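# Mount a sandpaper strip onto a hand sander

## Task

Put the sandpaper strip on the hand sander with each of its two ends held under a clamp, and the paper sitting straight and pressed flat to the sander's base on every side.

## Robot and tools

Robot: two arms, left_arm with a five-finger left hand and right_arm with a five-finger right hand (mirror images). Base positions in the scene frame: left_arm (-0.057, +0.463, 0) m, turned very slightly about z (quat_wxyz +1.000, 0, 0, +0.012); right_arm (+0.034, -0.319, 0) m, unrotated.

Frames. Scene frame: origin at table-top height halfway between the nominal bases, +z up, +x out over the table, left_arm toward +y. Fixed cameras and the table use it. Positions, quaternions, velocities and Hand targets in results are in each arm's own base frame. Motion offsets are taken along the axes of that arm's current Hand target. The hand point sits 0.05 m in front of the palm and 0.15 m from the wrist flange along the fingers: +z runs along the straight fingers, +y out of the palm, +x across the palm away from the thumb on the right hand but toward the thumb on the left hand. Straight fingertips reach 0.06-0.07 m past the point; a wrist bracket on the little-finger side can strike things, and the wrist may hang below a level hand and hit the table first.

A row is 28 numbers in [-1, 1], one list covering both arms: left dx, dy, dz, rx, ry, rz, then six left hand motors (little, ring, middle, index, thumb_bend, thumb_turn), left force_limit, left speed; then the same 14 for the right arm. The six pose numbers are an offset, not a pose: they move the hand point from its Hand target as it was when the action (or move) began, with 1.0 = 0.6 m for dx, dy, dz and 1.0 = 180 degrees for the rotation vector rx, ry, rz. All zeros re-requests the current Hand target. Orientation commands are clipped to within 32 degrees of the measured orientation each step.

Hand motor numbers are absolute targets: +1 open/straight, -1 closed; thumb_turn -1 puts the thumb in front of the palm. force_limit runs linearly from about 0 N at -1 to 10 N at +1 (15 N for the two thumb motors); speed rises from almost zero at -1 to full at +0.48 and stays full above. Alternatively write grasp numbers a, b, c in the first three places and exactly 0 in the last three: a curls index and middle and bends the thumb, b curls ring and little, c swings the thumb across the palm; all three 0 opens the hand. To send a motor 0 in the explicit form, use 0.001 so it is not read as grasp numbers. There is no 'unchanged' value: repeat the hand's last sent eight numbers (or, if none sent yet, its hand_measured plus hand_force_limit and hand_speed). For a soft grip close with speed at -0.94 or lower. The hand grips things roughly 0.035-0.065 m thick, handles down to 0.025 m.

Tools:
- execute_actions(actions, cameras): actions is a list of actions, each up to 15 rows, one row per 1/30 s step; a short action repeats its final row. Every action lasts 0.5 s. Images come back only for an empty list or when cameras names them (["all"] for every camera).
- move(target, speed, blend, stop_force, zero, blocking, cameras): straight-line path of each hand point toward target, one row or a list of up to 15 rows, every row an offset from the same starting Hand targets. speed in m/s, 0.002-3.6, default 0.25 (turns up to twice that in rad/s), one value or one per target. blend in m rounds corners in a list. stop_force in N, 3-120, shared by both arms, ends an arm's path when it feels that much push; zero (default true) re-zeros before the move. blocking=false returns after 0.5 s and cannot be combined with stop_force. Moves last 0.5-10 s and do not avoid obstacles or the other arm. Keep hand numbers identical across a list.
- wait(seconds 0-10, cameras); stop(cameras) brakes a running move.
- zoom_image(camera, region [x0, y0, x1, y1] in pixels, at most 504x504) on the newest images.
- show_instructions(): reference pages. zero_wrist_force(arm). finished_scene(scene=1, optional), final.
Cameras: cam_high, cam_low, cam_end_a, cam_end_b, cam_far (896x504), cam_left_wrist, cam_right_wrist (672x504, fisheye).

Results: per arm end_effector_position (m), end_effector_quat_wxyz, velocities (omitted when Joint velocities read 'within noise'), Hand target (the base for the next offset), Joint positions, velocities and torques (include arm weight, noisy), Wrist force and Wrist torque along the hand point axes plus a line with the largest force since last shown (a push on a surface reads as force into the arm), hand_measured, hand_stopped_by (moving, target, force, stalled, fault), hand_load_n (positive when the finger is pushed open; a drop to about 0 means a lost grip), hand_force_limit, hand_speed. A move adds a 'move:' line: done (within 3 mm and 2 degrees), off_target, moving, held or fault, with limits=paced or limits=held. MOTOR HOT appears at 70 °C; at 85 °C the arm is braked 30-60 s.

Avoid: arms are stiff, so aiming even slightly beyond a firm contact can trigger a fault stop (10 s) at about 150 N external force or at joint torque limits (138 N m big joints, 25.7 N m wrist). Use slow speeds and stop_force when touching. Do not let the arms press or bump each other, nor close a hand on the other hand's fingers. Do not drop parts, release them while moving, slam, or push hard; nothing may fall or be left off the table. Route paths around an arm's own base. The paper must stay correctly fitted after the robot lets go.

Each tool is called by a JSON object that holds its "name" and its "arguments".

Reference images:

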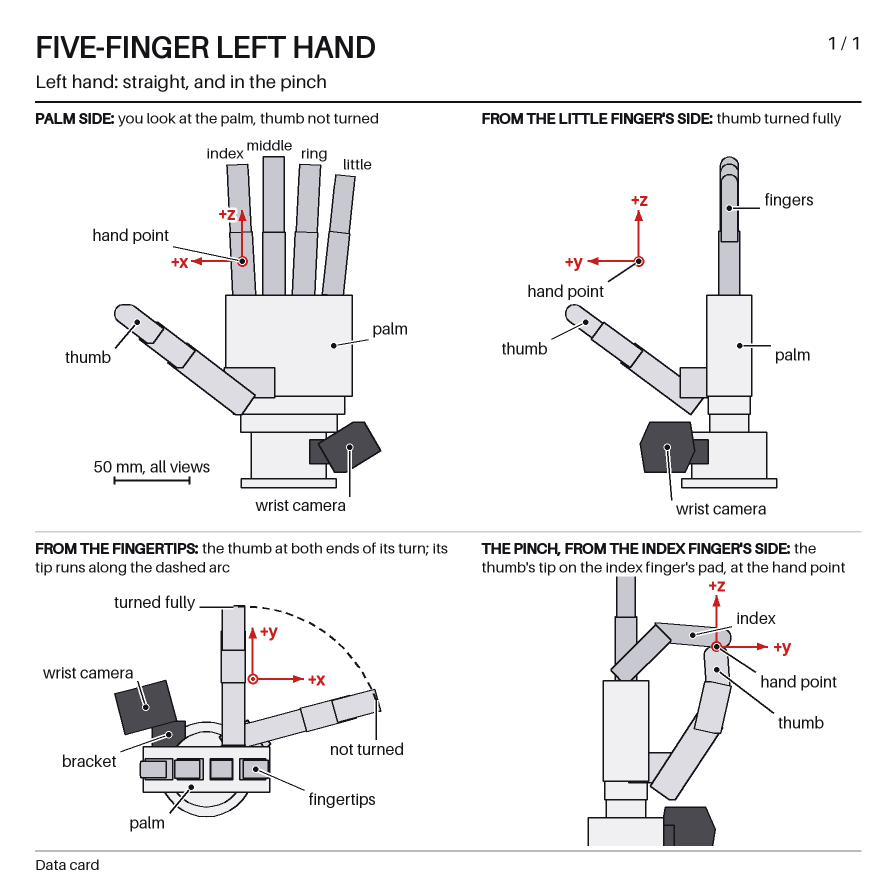

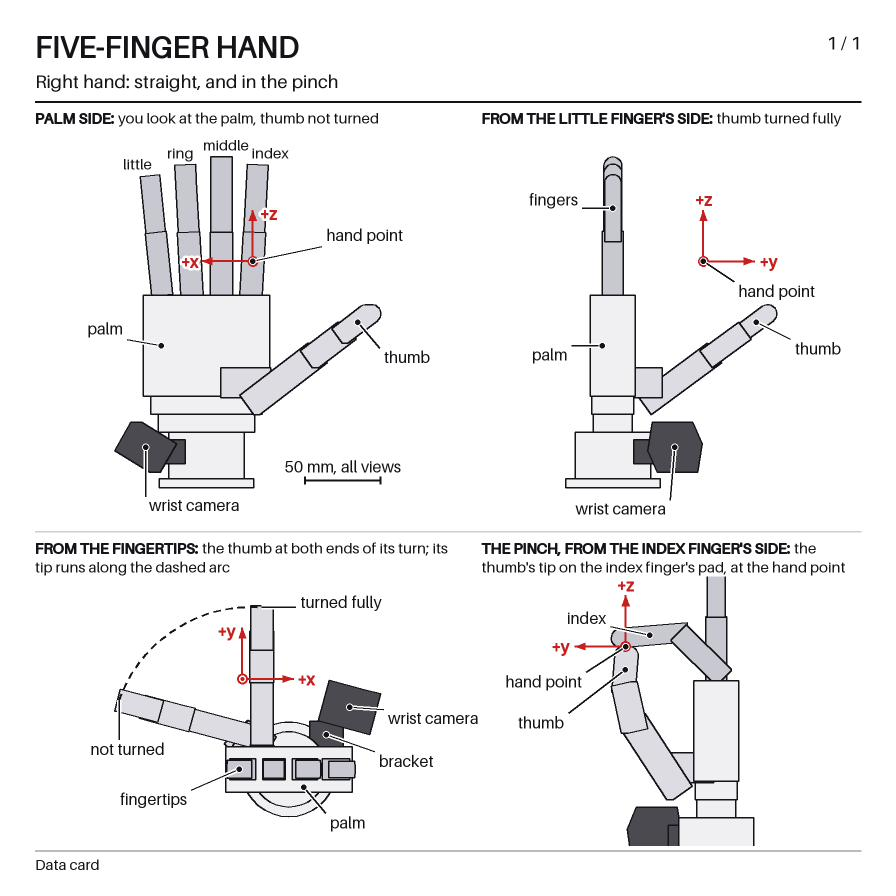

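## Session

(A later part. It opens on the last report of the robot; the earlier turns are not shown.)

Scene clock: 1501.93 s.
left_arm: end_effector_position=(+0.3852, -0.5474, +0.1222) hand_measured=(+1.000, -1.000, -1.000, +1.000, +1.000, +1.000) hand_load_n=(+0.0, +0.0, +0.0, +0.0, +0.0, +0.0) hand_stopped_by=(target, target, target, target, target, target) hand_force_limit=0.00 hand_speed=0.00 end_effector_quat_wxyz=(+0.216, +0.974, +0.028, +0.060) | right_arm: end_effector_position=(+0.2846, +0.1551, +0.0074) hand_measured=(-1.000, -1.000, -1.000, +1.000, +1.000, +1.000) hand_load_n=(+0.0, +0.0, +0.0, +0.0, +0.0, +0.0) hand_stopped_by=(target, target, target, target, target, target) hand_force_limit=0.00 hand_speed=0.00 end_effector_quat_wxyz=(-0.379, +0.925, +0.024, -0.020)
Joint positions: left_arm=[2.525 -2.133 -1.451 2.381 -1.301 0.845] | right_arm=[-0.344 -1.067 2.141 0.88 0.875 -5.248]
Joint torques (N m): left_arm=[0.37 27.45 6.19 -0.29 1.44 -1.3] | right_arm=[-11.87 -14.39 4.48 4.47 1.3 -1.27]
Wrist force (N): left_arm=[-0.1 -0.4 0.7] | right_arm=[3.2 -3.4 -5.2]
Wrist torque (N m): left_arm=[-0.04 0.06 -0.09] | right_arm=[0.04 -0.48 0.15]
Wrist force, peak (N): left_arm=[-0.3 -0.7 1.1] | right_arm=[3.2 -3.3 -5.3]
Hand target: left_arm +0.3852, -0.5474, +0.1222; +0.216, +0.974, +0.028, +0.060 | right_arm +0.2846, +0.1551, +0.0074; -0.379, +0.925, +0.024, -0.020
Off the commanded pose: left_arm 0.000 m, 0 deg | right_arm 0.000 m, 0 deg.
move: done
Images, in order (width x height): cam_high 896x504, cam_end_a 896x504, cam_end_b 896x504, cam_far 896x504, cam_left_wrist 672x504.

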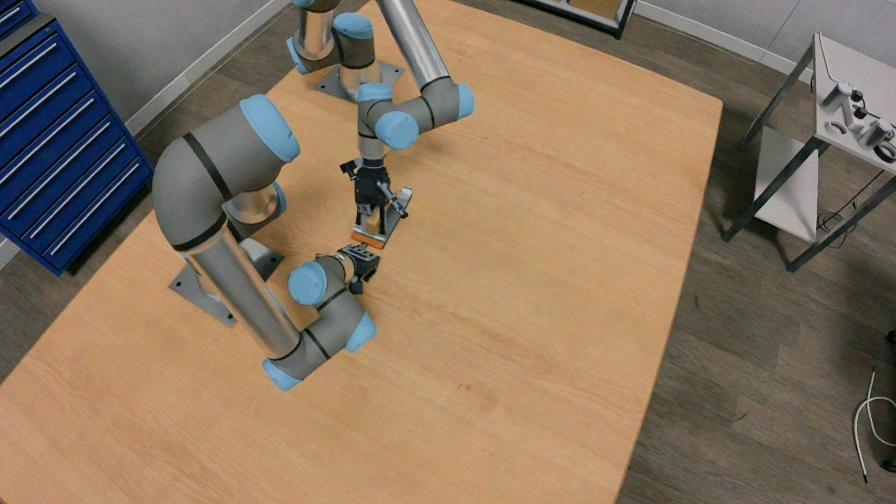

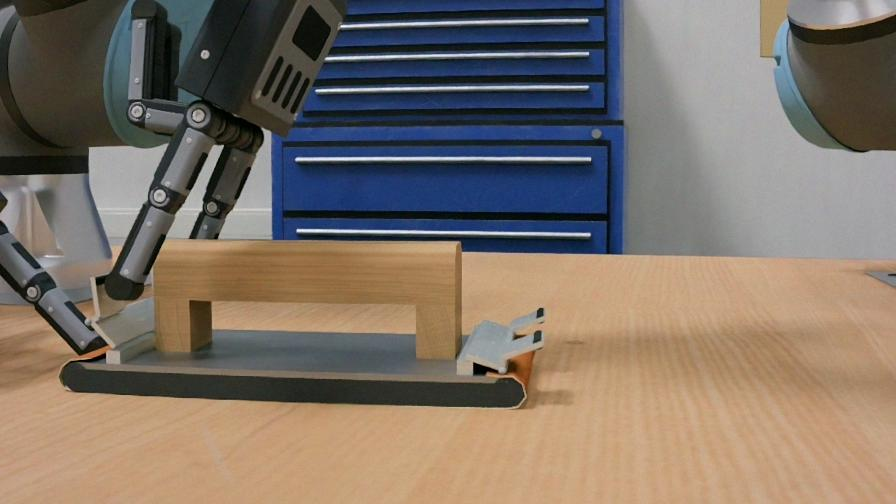

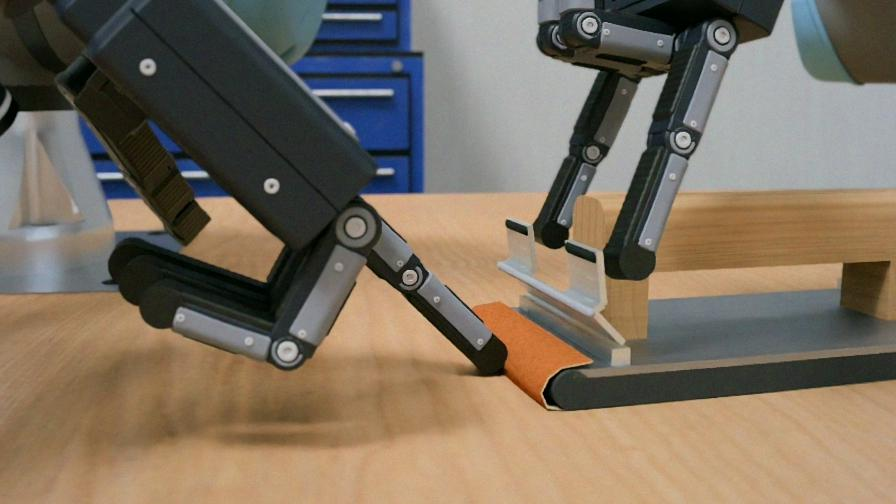

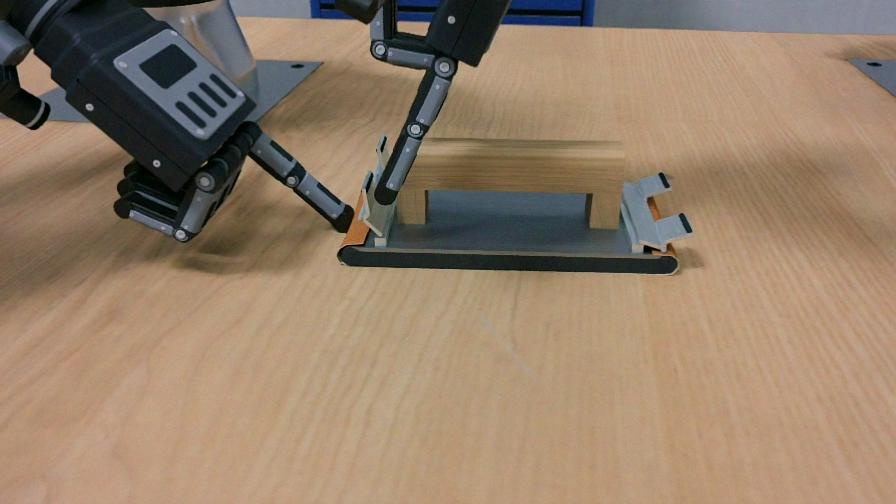

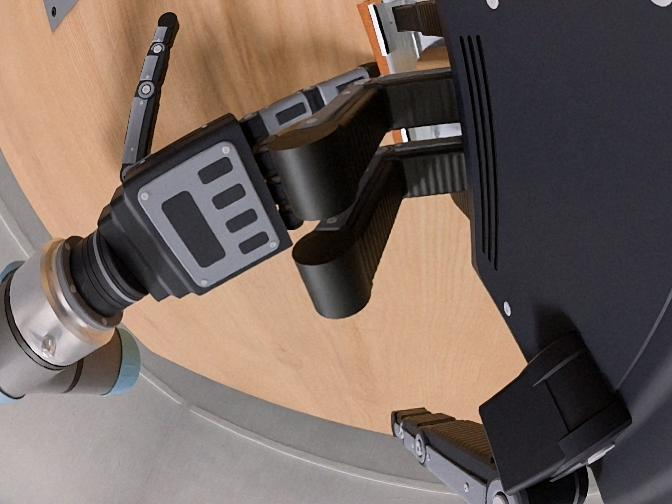

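{"name": "move", "arguments": {"target": [[-0.0005,0.0094,0.006,0,0,0, 1,-1,-1,1,1,1, 0,0, 0,0,0,0,0,0, -1,-1,-1,1,1,1, 0,0],[-0.0013,0.0171,0.0142,0,0,0, 1,-1,-1,1,1,1, 0,0, 0,0,0,0,0,0, -1,-1,-1,1,1,1, 0,0]], "speed": 0.03, "blend": 0.002, "stop_force": 12, "cameras": ["cam_end_a","cam_end_b","cam_far"]}}

{"name": "zoom_image", "arguments": {"camera": "cam_end_a", "region": [30, 160, 230, 410]}}

{"name": "zoom_image", "arguments": {"camera": "cam_end_b", "region": [400, 130, 700, 430]}}

Scene clock: 1518.30 s.
left_arm: end_effector_position=(+0.3859, -0.5604, +0.1188) hand_measured=(+1.000, -1.000, -1.000, +1.000, +1.000, +1.000) hand_load_n=(+0.0, +0.0, +0.0, +0.0, +0.0, +0.5) hand_stopped_by=(target, target, target, target, target, target) hand_force_limit=0.00 hand_speed=0.00 end_effector_quat_wxyz=(+0.216, +0.974, +0.028, +0.060) | right_arm: end_effector_position=(+0.2846, +0.1551, +0.0074) hand_measured=(-1.000, -1.000, -1.000, +1.000, +1.000, +1.000) hand_load_n=(+0.0, +0.0, +0.0, -1.0, +0.0, +0.0) hand_stopped_by=(target, target, target, target, target, target) hand_force_limit=0.00 hand_speed=0.00 end_effector_quat_wxyz=(-0.379, +0.925, +0.024, -0.020)
Joint positions: left_arm=[2.504 -2.158 -1.417 2.377 -1.309 0.825] | right_arm=[-0.344 -1.067 2.141 0.88 0.875 -5.248]
Joint torques (N m): left_arm=[-6.9 28.71 24.84 -3.67 -0.97 -1.99] | right_arm=[-11.55 -16.12 4.8 4.46 -0.71 -1.08]
Wrist force (N): left_arm=[0.0 -0.5 0.8] | right_arm=[3.4 -1.6 -3.3]
Wrist torque (N m): left_arm=[-0.06 0.06 0.03] | right_arm=[-0.10 -0.48 0.16]
Wrist force, peak (N): left_arm=[0.0 -4.3 -3.2] | right_arm=[3.1 -3.3 -5.5]
Hand target: left_arm +0.3859, -0.5604, +0.1188; +0.216, +0.974, +0.028, +0.060 | right_arm +0.2846, +0.1551, +0.0074; -0.379, +0.925, +0.024, -0.020
Off the commanded pose: left_arm 0.000 m, 0 deg | right_arm 0.000 m, 0 deg.
move: done
Images, in order (width x height): cam_end_a 896x504, cam_end_b 896x504, cam_far 896x504.

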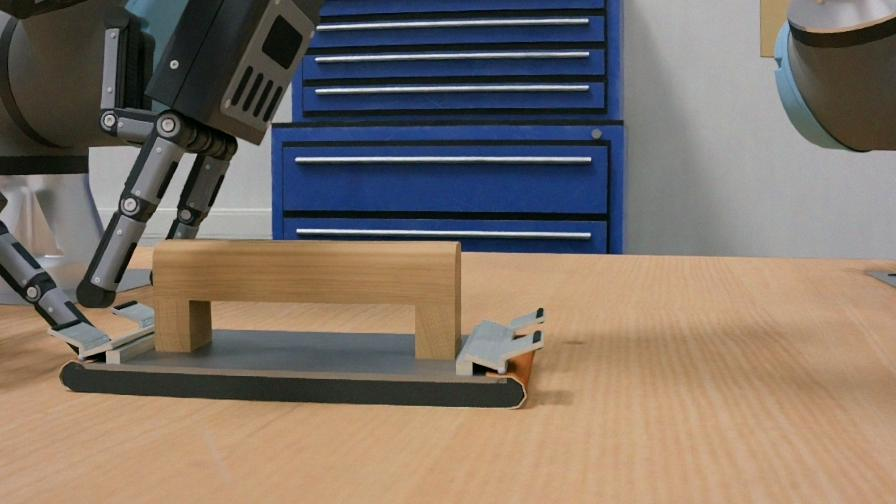

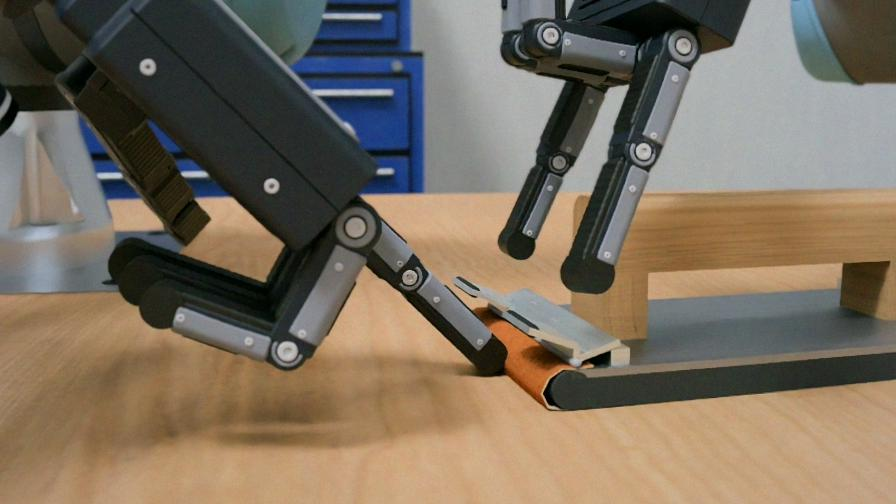

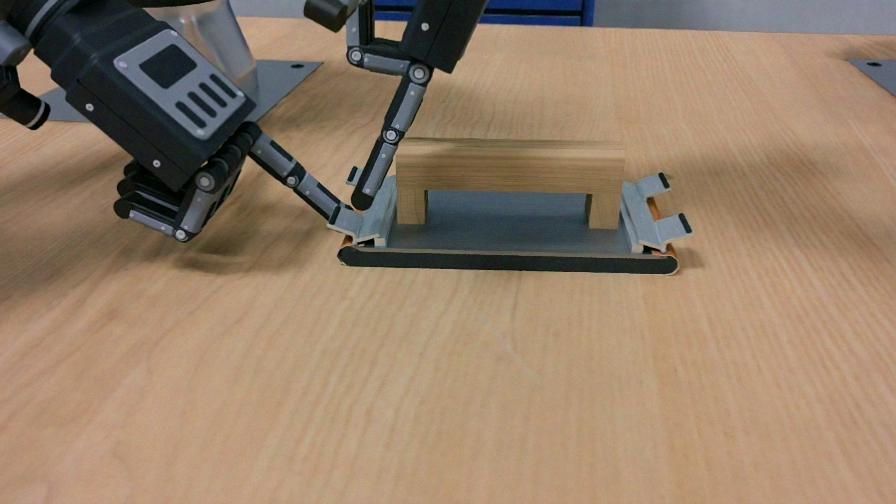

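Scaled by 2.016 from the camera's 896x504 image, which has a finer 1280x720 frame.

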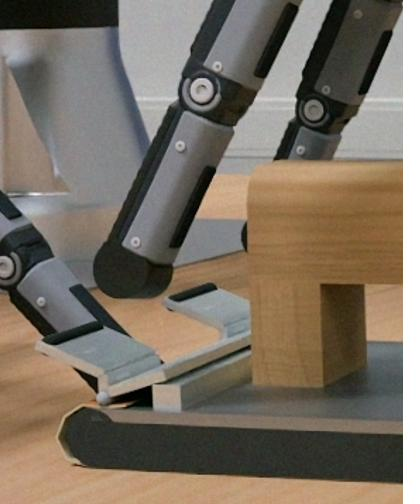

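Scaled by 1.680 from the camera's 896x504 image, which has a finer 1280x720 frame.

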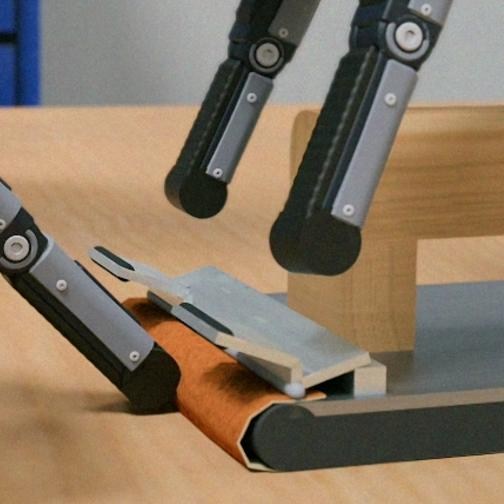

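{"name": "move", "arguments": {"target": [[0.021,0.0405,-0.1635,0,0,0, 1,-1,-1,1,1,1, 0,0, -0.006,0.0242,-0.094,0,0,0, -1,-1,-1,1,1,1, 0,0],[-0.233,-0.0707,-0.1368,0.138,-0.0362,0.0283, 1,1,1,1,1,1, 0,0, -0.006,0.0242,-0.094,0,0,0, -1,-1,-1,1,1,1, 0,0]], "speed": [0.1,0.25], "cameras": ["all"]}}

{"name": "zoom_image", "arguments": {"camera": "cam_left_wrist", "region": [270, 150, 480, 350]}}

{"name": "zoom_image", "arguments": {"camera": "cam_end_a", "region": [30, 280, 170, 410]}}

{"name": "zoom_image", "arguments": {"camera": "cam_end_a", "region": [430, 280, 570, 420]}}

{"name": "zoom_image", "arguments": {"camera": "cam_end_b", "region": [440, 260, 660, 420]}}

{"name": "zoom_image", "arguments": {"camera": "cam_far", "region": [315, 130, 455, 290]}}

{"name": "zoom_image", "arguments": {"camera": "cam_far", "region": [580, 130, 720, 290]}}

{"name": "zoom_image", "arguments": {"camera": "cam_high", "region": [340, 170, 420, 260]}}

Scene clock: 1543.83 s.
left_arm: end_effector_position=(+0.2355, -0.4990, +0.1601) hand_measured=(+1.000, +1.000, +1.000, +1.000, +1.000, +1.000) hand_load_n=(+0.0, +0.0, +0.0, +0.0, +0.0, +0.0) hand_stopped_by=(target, target, target, target, target, target) hand_force_limit=0.00 hand_speed=0.00 end_effector_quat_wxyz=(+0.000, +1.000, -0.015, +0.007) | right_arm: end_effector_position=(+0.2845, +0.1051, +0.0374) hand_measured=(-1.000, -1.000, -1.000, +1.000, +1.000, +1.000) hand_load_n=(+0.0, +0.0, +0.0, +0.0, +0.0, +0.0) hand_stopped_by=(target, target, target, target, target, target) hand_force_limit=0.00 hand_speed=0.00 end_effector_quat_wxyz=(-0.379, +0.925, +0.024, -0.020)
Joint positions: left_arm=[2.285 -2.044 -1.436 1.918 -1.58 0.743] | right_arm=[-0.496 -1.122 2.148 1.037 0.94 -5.423]
Joint torques (N m): left_arm=[-6.26 25.21 10.31 -4 -0.26 -1.86] | right_arm=[-12.9 -37.95 -19.19 5.38 1.27 -1.29]
Wrist force (N): left_arm=[0.0 0.3 0.2] | right_arm=[3.3 -2.0 -0.3]
Wrist torque (N m): left_arm=[0.06 0.05 0.00] | right_arm=[-0.21 -0.40 0.15]
Wrist force, peak (N): left_arm=[-0.2 -0.8 1.5] | right_arm=[3.4 -1.9 -3.7]
Hand target: left_arm +0.2355, -0.4990, +0.1601; +0.000, +1.000, -0.015, +0.007 | right_arm +0.2845, +0.1051, +0.0374; -0.379, +0.925, +0.024, -0.020
Off the commanded pose: left_arm 0.000 m, 0 deg | right_arm 0.000 m, 0 deg.
move: done

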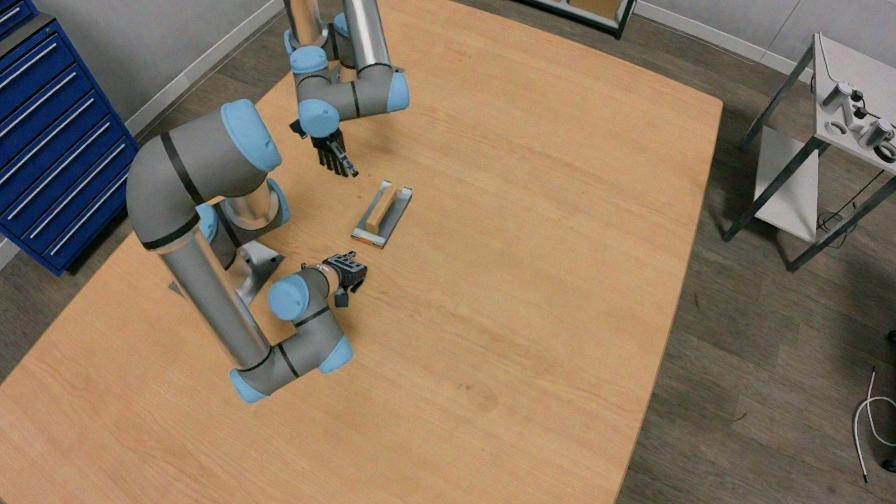

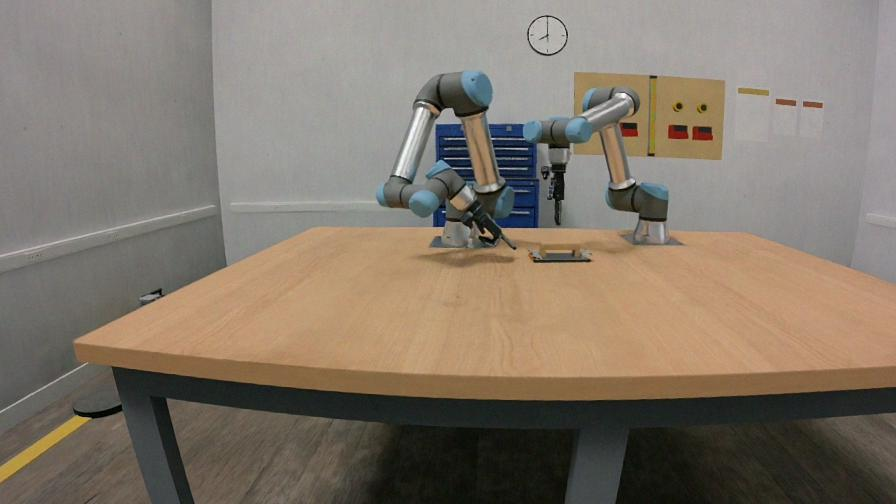

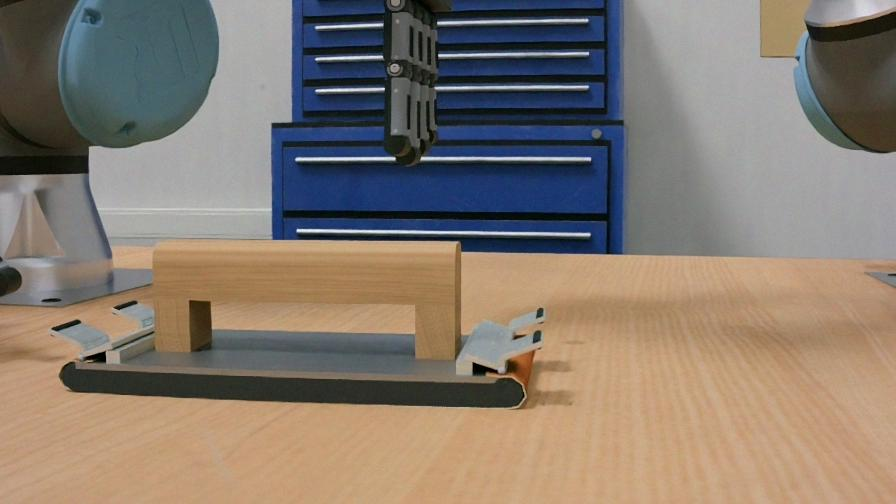

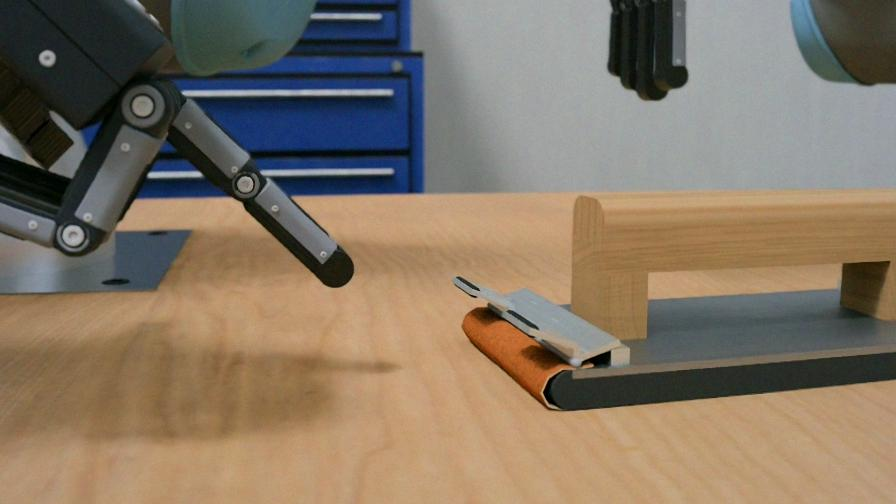

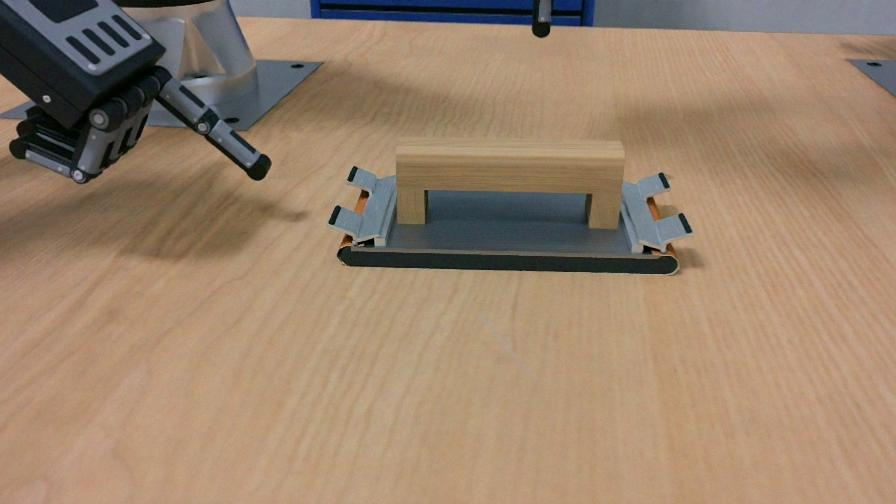

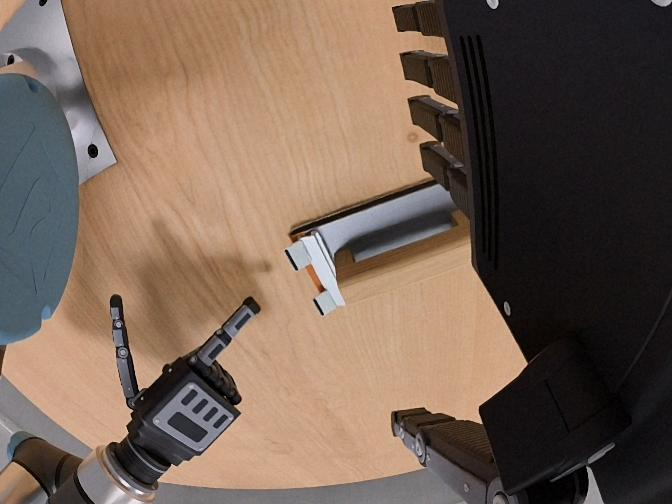

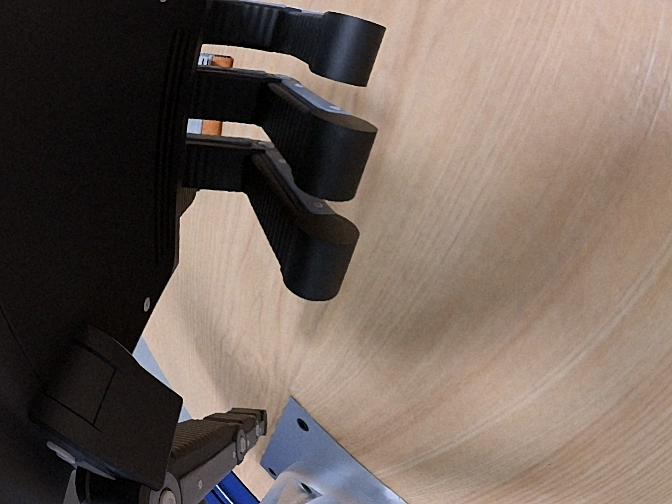

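Scaled by 2.400 from the camera's 672x504 image, which has a finer 960x720 frame.

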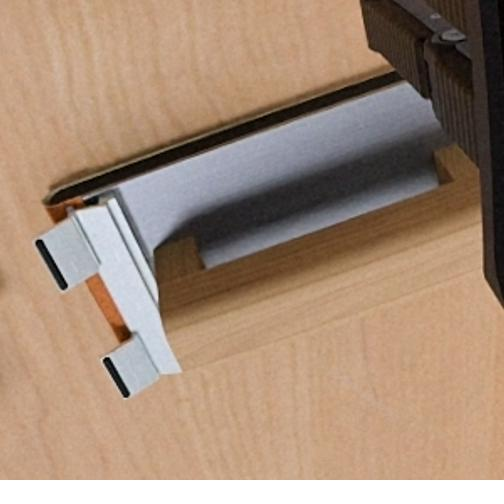

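Scaled by 3.600 from the camera's 896x504 image, which has a finer 1280x720 frame.

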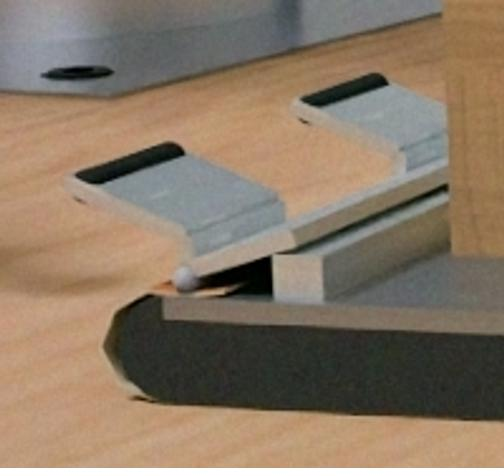

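Scaled by 3.600 from the camera's 896x504 image, which has a finer 1280x720 frame.

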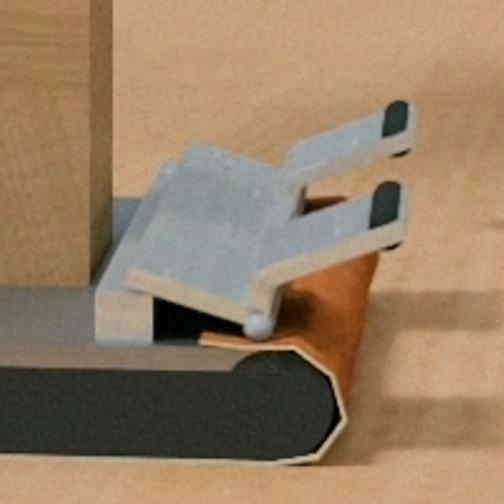

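Scaled by 2.291 from the camera's 896x504 image, which has a finer 1280x720 frame.

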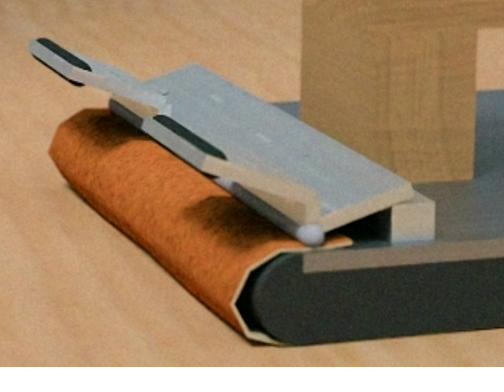

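Scaled by 3.150 from the camera's 896x504 image, which has a finer 1280x720 frame.

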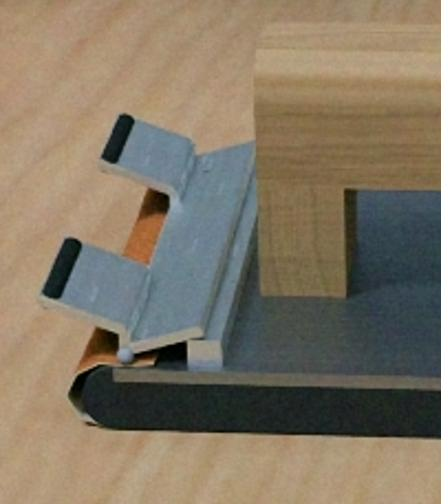

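Scaled by 3.150 from the camera's 896x504 image, which has a finer 1280x720 frame.

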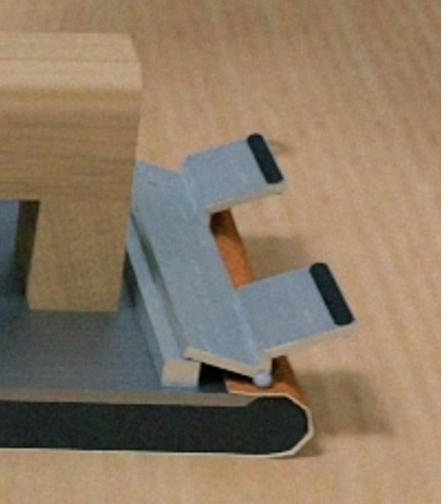

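Scaled by 5.600 from the camera's 896x504 image, which has a finer 1280x720 frame.

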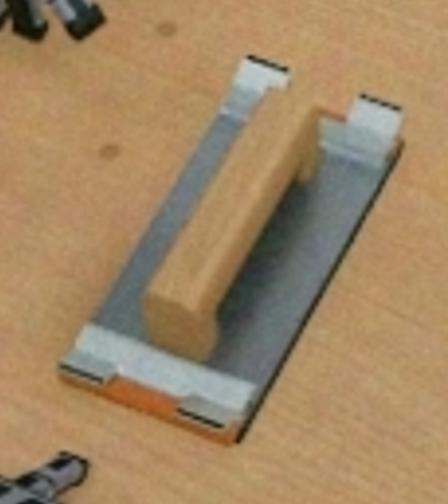

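{"name": "zoom_image", "arguments": {"camera": "cam_end_a", "region": [50, 345, 110, 400]}}

{"name": "zoom_image", "arguments": {"camera": "cam_end_a", "region": [480, 360, 540, 415]}}

{"name": "zoom_image", "arguments": {"camera": "cam_end_b", "region": [520, 345, 600, 420]}}

{"name": "zoom_image", "arguments": {"camera": "cam_left_wrist", "region": [275, 205, 335, 265]}}

{"name": "zoom_image", "arguments": {"camera": "cam_far", "region": [330, 220, 390, 280]}}

{"name": "zoom_image", "arguments": {"camera": "cam_left_wrist", "region": [385, 165, 445, 210]}}

Scaled by 8.400 from the camera's 896x504 image, which has a finer 1280x720 frame.

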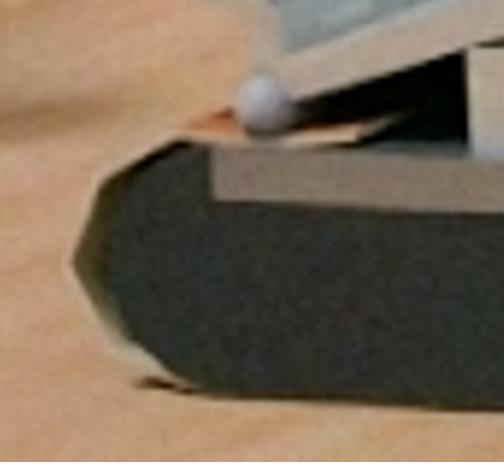

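Scaled by 8.400 from the camera's 896x504 image, which has a finer 1280x720 frame.

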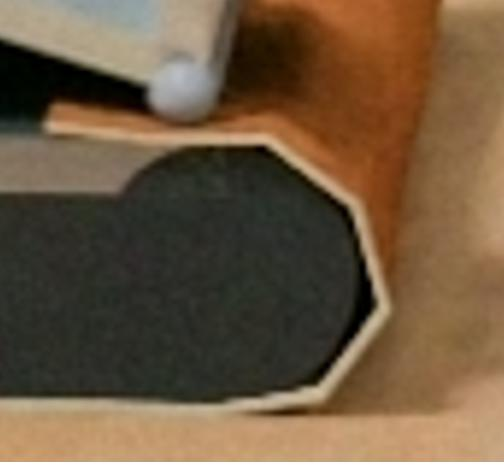

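Scaled by 6.300 from the camera's 896x504 image, which has a finer 1280x720 frame.

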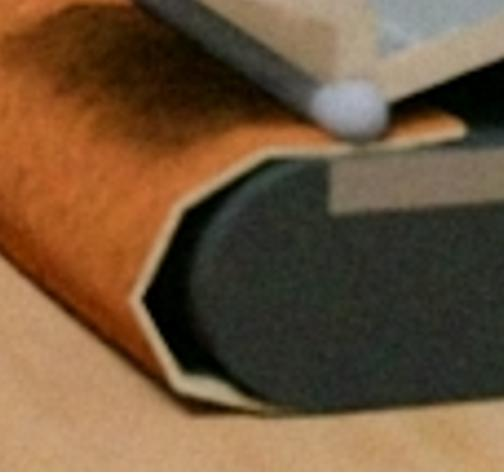

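Scaled by 8.400 from the camera's 672x504 image, which has a finer 960x720 frame.

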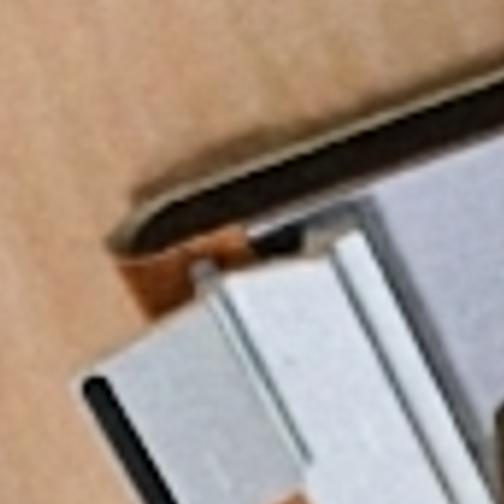

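Scaled by 8.400 from the camera's 896x504 image, which has a finer 1280x720 frame.

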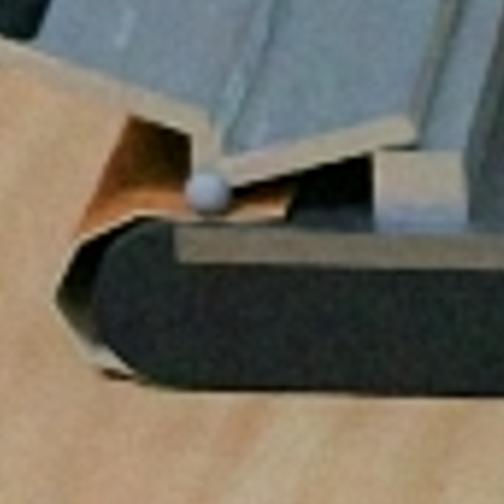

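Scaled by 8.400 from the camera's 672x504 image, which has a finer 960x720 frame.

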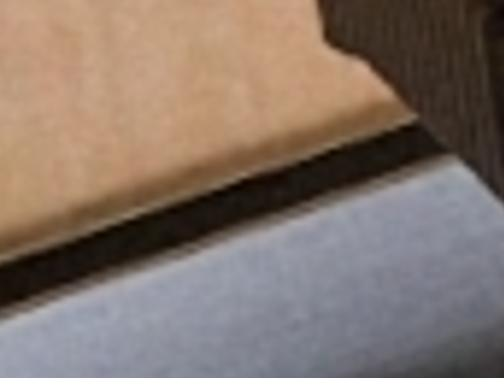

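{"name": "execute_actions", "arguments": {"actions": [], "cameras": ["cam_end_a","cam_end_b","cam_far","cam_left_wrist"]}}

Scene clock: 1587.87 s.
left_arm: end_effector_position=(+0.2355, -0.4990, +0.1601) hand_measured=(+1.000, +1.000, +1.000, +1.000, +1.000, +1.000) hand_load_n=(+0.0, +0.0, +0.0, +0.0, +0.0, +0.0) hand_stopped_by=(target, target, target, target, target, target) hand_force_limit=0.00 hand_speed=0.00 end_effector_quat_wxyz=(+0.000, +1.000, -0.015, +0.007) | right_arm: end_effector_position=(+0.2845, +0.1051, +0.0374) hand_measured=(-1.000, -1.000, -1.000, +1.000, +1.000, +1.000) hand_load_n=(+0.0, +0.0, +0.0, +0.0, -0.5, +0.0) hand_stopped_by=(target, target, target, target, target, target) hand_force_limit=0.00 hand_speed=0.00 end_effector_quat_wxyz=(-0.379, +0.925, +0.024, -0.020)
Joint positions: left_arm=[2.285 -2.044 -1.436 1.918 -1.58 0.743] | right_arm=[-0.496 -1.122 2.148 1.037 0.94 -5.423]
Joint velocities: within noise
Joint torques (N m): left_arm=[-6.49 25.58 22.48 -3.26 0.87 -1.96] | right_arm=[-12.69 -38.22 -16.52 5.36 1.26 -1.26]
Wrist force (N): left_arm=[0.2 0.4 0.3] | right_arm=[3.6 -2.0 -0.6]
Wrist torque (N m): left_arm=[0.07 0.03 0.00] | right_arm=[-0.18 -0.44 0.17]
Wrist force, peak (N): left_arm=[0.5 0.2 0.4] | right_arm=[3.8 -2.1 -0.7]
Hand target: left_arm +0.2355, -0.4990, +0.1601; +0.000, +1.000, -0.015, +0.007 | right_arm +0.2845, +0.1051, +0.0374; -0.379, +0.925, +0.024, -0.020
Off the commanded pose: left_arm 0.000 m, 0 deg | right_arm 0.000 m, 0 deg.
Images, in order (width x height): cam_end_a 896x504, cam_end_b 896x504, cam_far 896x504, cam_left_wrist 672x504.

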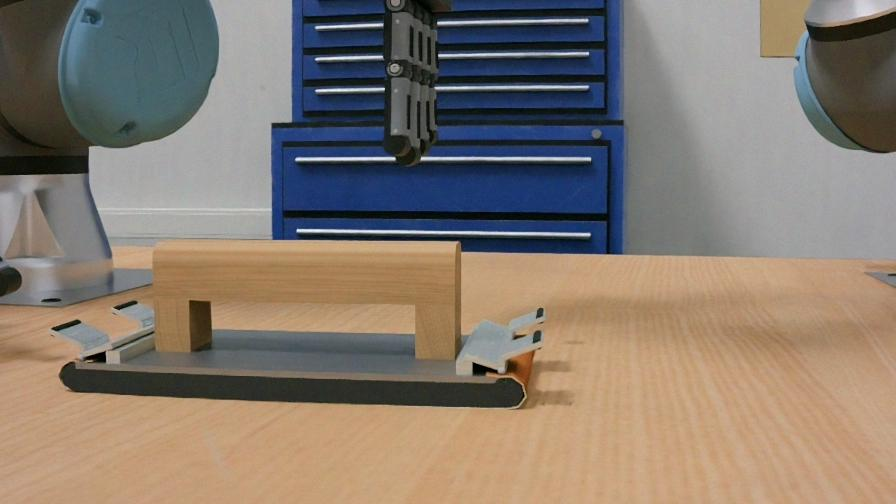

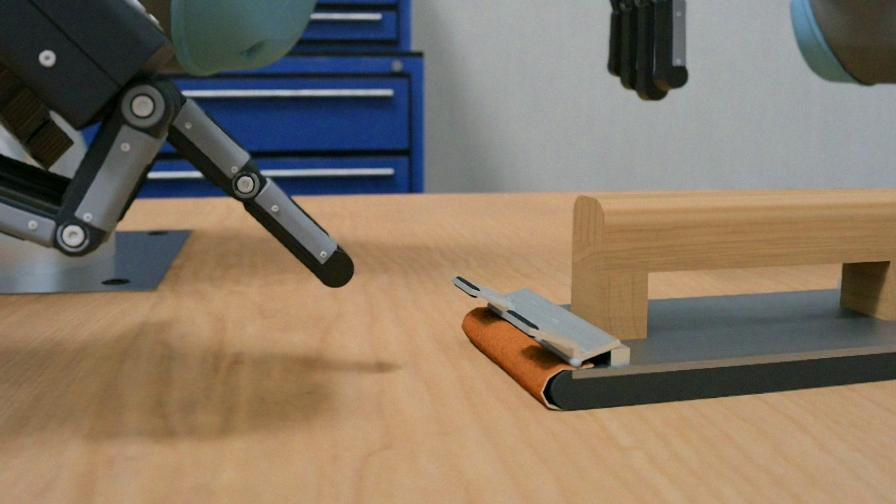

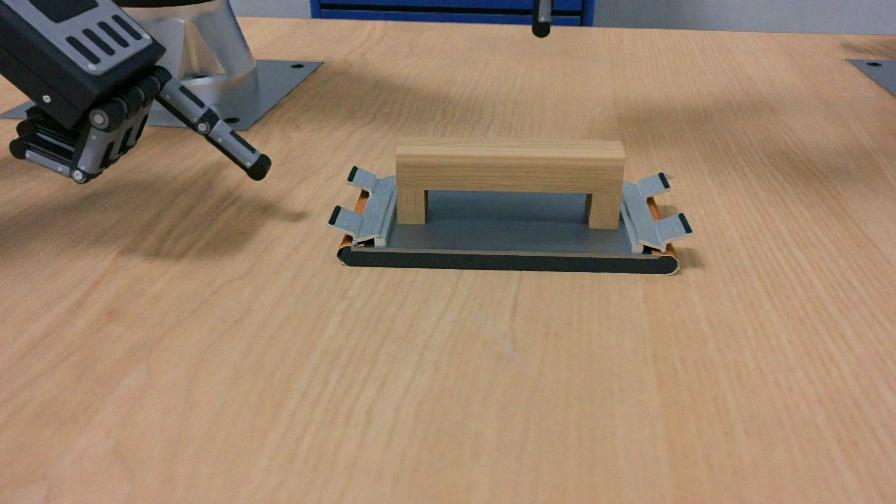

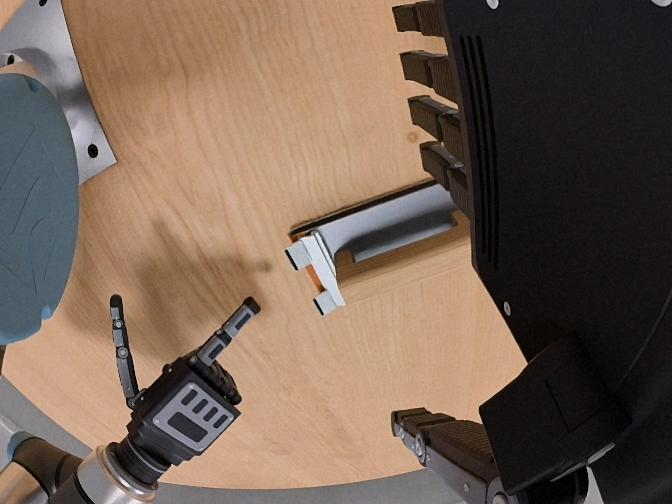

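{"name": "zoom_image", "arguments": {"camera": "cam_end_a", "region": [430, 290, 590, 430]}}

{"name": "zoom_image", "arguments": {"camera": "cam_end_a", "region": [40, 290, 180, 420]}}

{"name": "zoom_image", "arguments": {"camera": "cam_end_b", "region": [430, 260, 670, 430]}}

{"name": "zoom_image", "arguments": {"camera": "cam_far", "region": [320, 150, 420, 280]}}

Scaled by 3.150 from the camera's 896x504 image, which has a finer 1280x720 frame.

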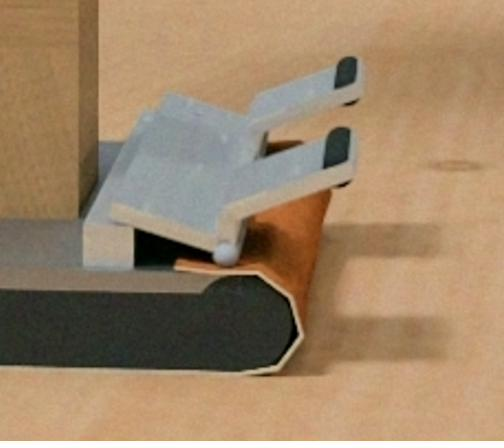

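Scaled by 3.600 from the camera's 896x504 image, which has a finer 1280x720 frame.

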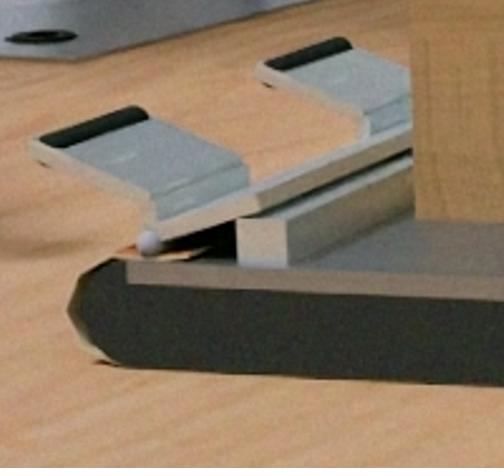

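Scaled by 2.100 from the camera's 896x504 image, which has a finer 1280x720 frame.

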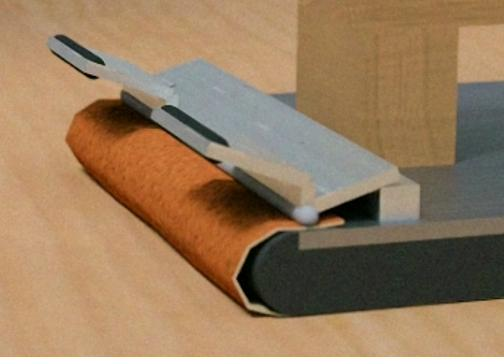

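Scaled by 3.877 from the camera's 896x504 image, which has a finer 1280x720 frame.

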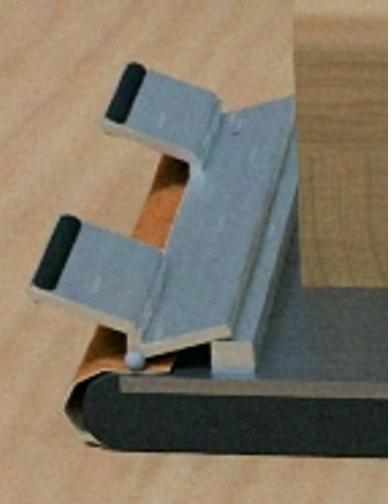

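{"name": "move", "arguments": {"target": [0,0,0,0,0,0,1,1,1,1,1,1,0,0,0.0049,-0.01235,0.0823,0,0,0,-1,-1,-1,1,1,1,0,0], "speed": 0.06, "cameras": ["cam_end_b"]}}

Scene clock: 1615.53 s.
left_arm: end_effector_position=(+0.2355, -0.4990, +0.1601) hand_measured=(+1.000, +1.000, +1.000, +1.000, +1.000, +1.000) hand_load_n=(+0.0, +0.0, +0.0, +0.0, -0.5, +0.0) hand_stopped_by=(target, target, target, target, target, target) hand_force_limit=0.00 hand_speed=0.00 end_effector_quat_wxyz=(+0.000, +1.000, -0.015, +0.007) | right_arm: end_effector_position=(+0.2845, +0.1451, +0.0075) hand_measured=(-1.000, -1.000, -1.000, +1.000, +1.000, +1.000) hand_load_n=(+0.0, +0.0, +0.0, +0.0, +0.0, +0.0) hand_stopped_by=(target, target, target, target, target, target) hand_force_limit=0.00 hand_speed=0.00 end_effector_quat_wxyz=(-0.379, +0.925, +0.024, -0.020) end_effector_velocity=(+0.000, +0.001, -0.001) end_effector_angular_velocity=(+0.001, +0.000, -0.001)
Joint positions: left_arm=[2.285 -2.044 -1.436 1.918 -1.58 0.743] | right_arm=[-0.375 -1.064 2.146 0.896 0.887 -5.286]
Joint velocities: left_arm=[within noise] | right_arm=[0.003 0.001 0.001 -0.005 -0.002 0.003]
Joint torques (N m): left_arm=[-5.38 25.69 24.63 -2.49 0.67 -1.74] | right_arm=[12.19 -14.08 -19.03 0.63 -2.84 1.2]
Wrist force (N): left_arm=[0.1 0.2 0.2] | right_arm=[3.6 -2.1 0.2]
Wrist torque (N m): left_arm=[0.04 0.04 0.01] | right_arm=[-0.25 -0.46 0.06]
Wrist force, peak (N): left_arm=[0.4 0.4 0.5] | right_arm=[3.9 -2.3 -0.2]
Hand target: left_arm +0.2355, -0.4990, +0.1601; +0.000, +1.000, -0.015, +0.007 | right_arm +0.2845, +0.1451, +0.0074; -0.379, +0.925, +0.024, -0.020
Off the commanded pose: left_arm 0.000 m, 0 deg | right_arm 0.000 m, 0 deg.
move: done
Images, in order (width x height): cam_end_b 896x504.

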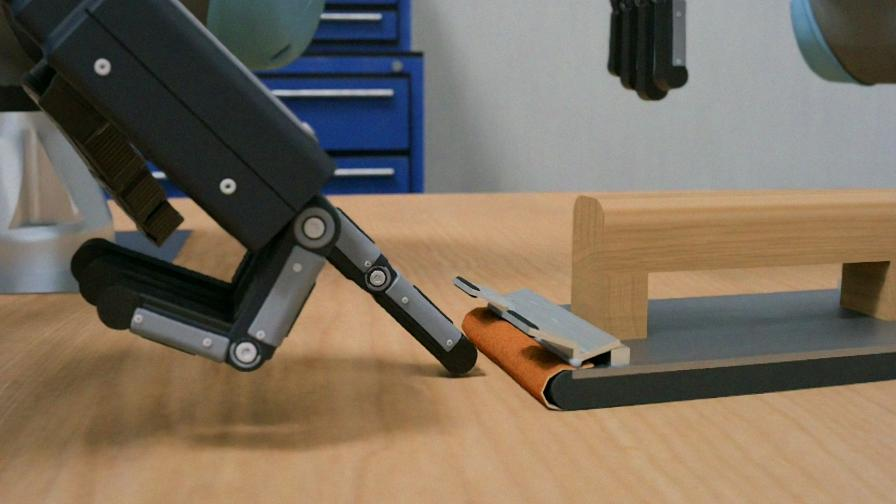

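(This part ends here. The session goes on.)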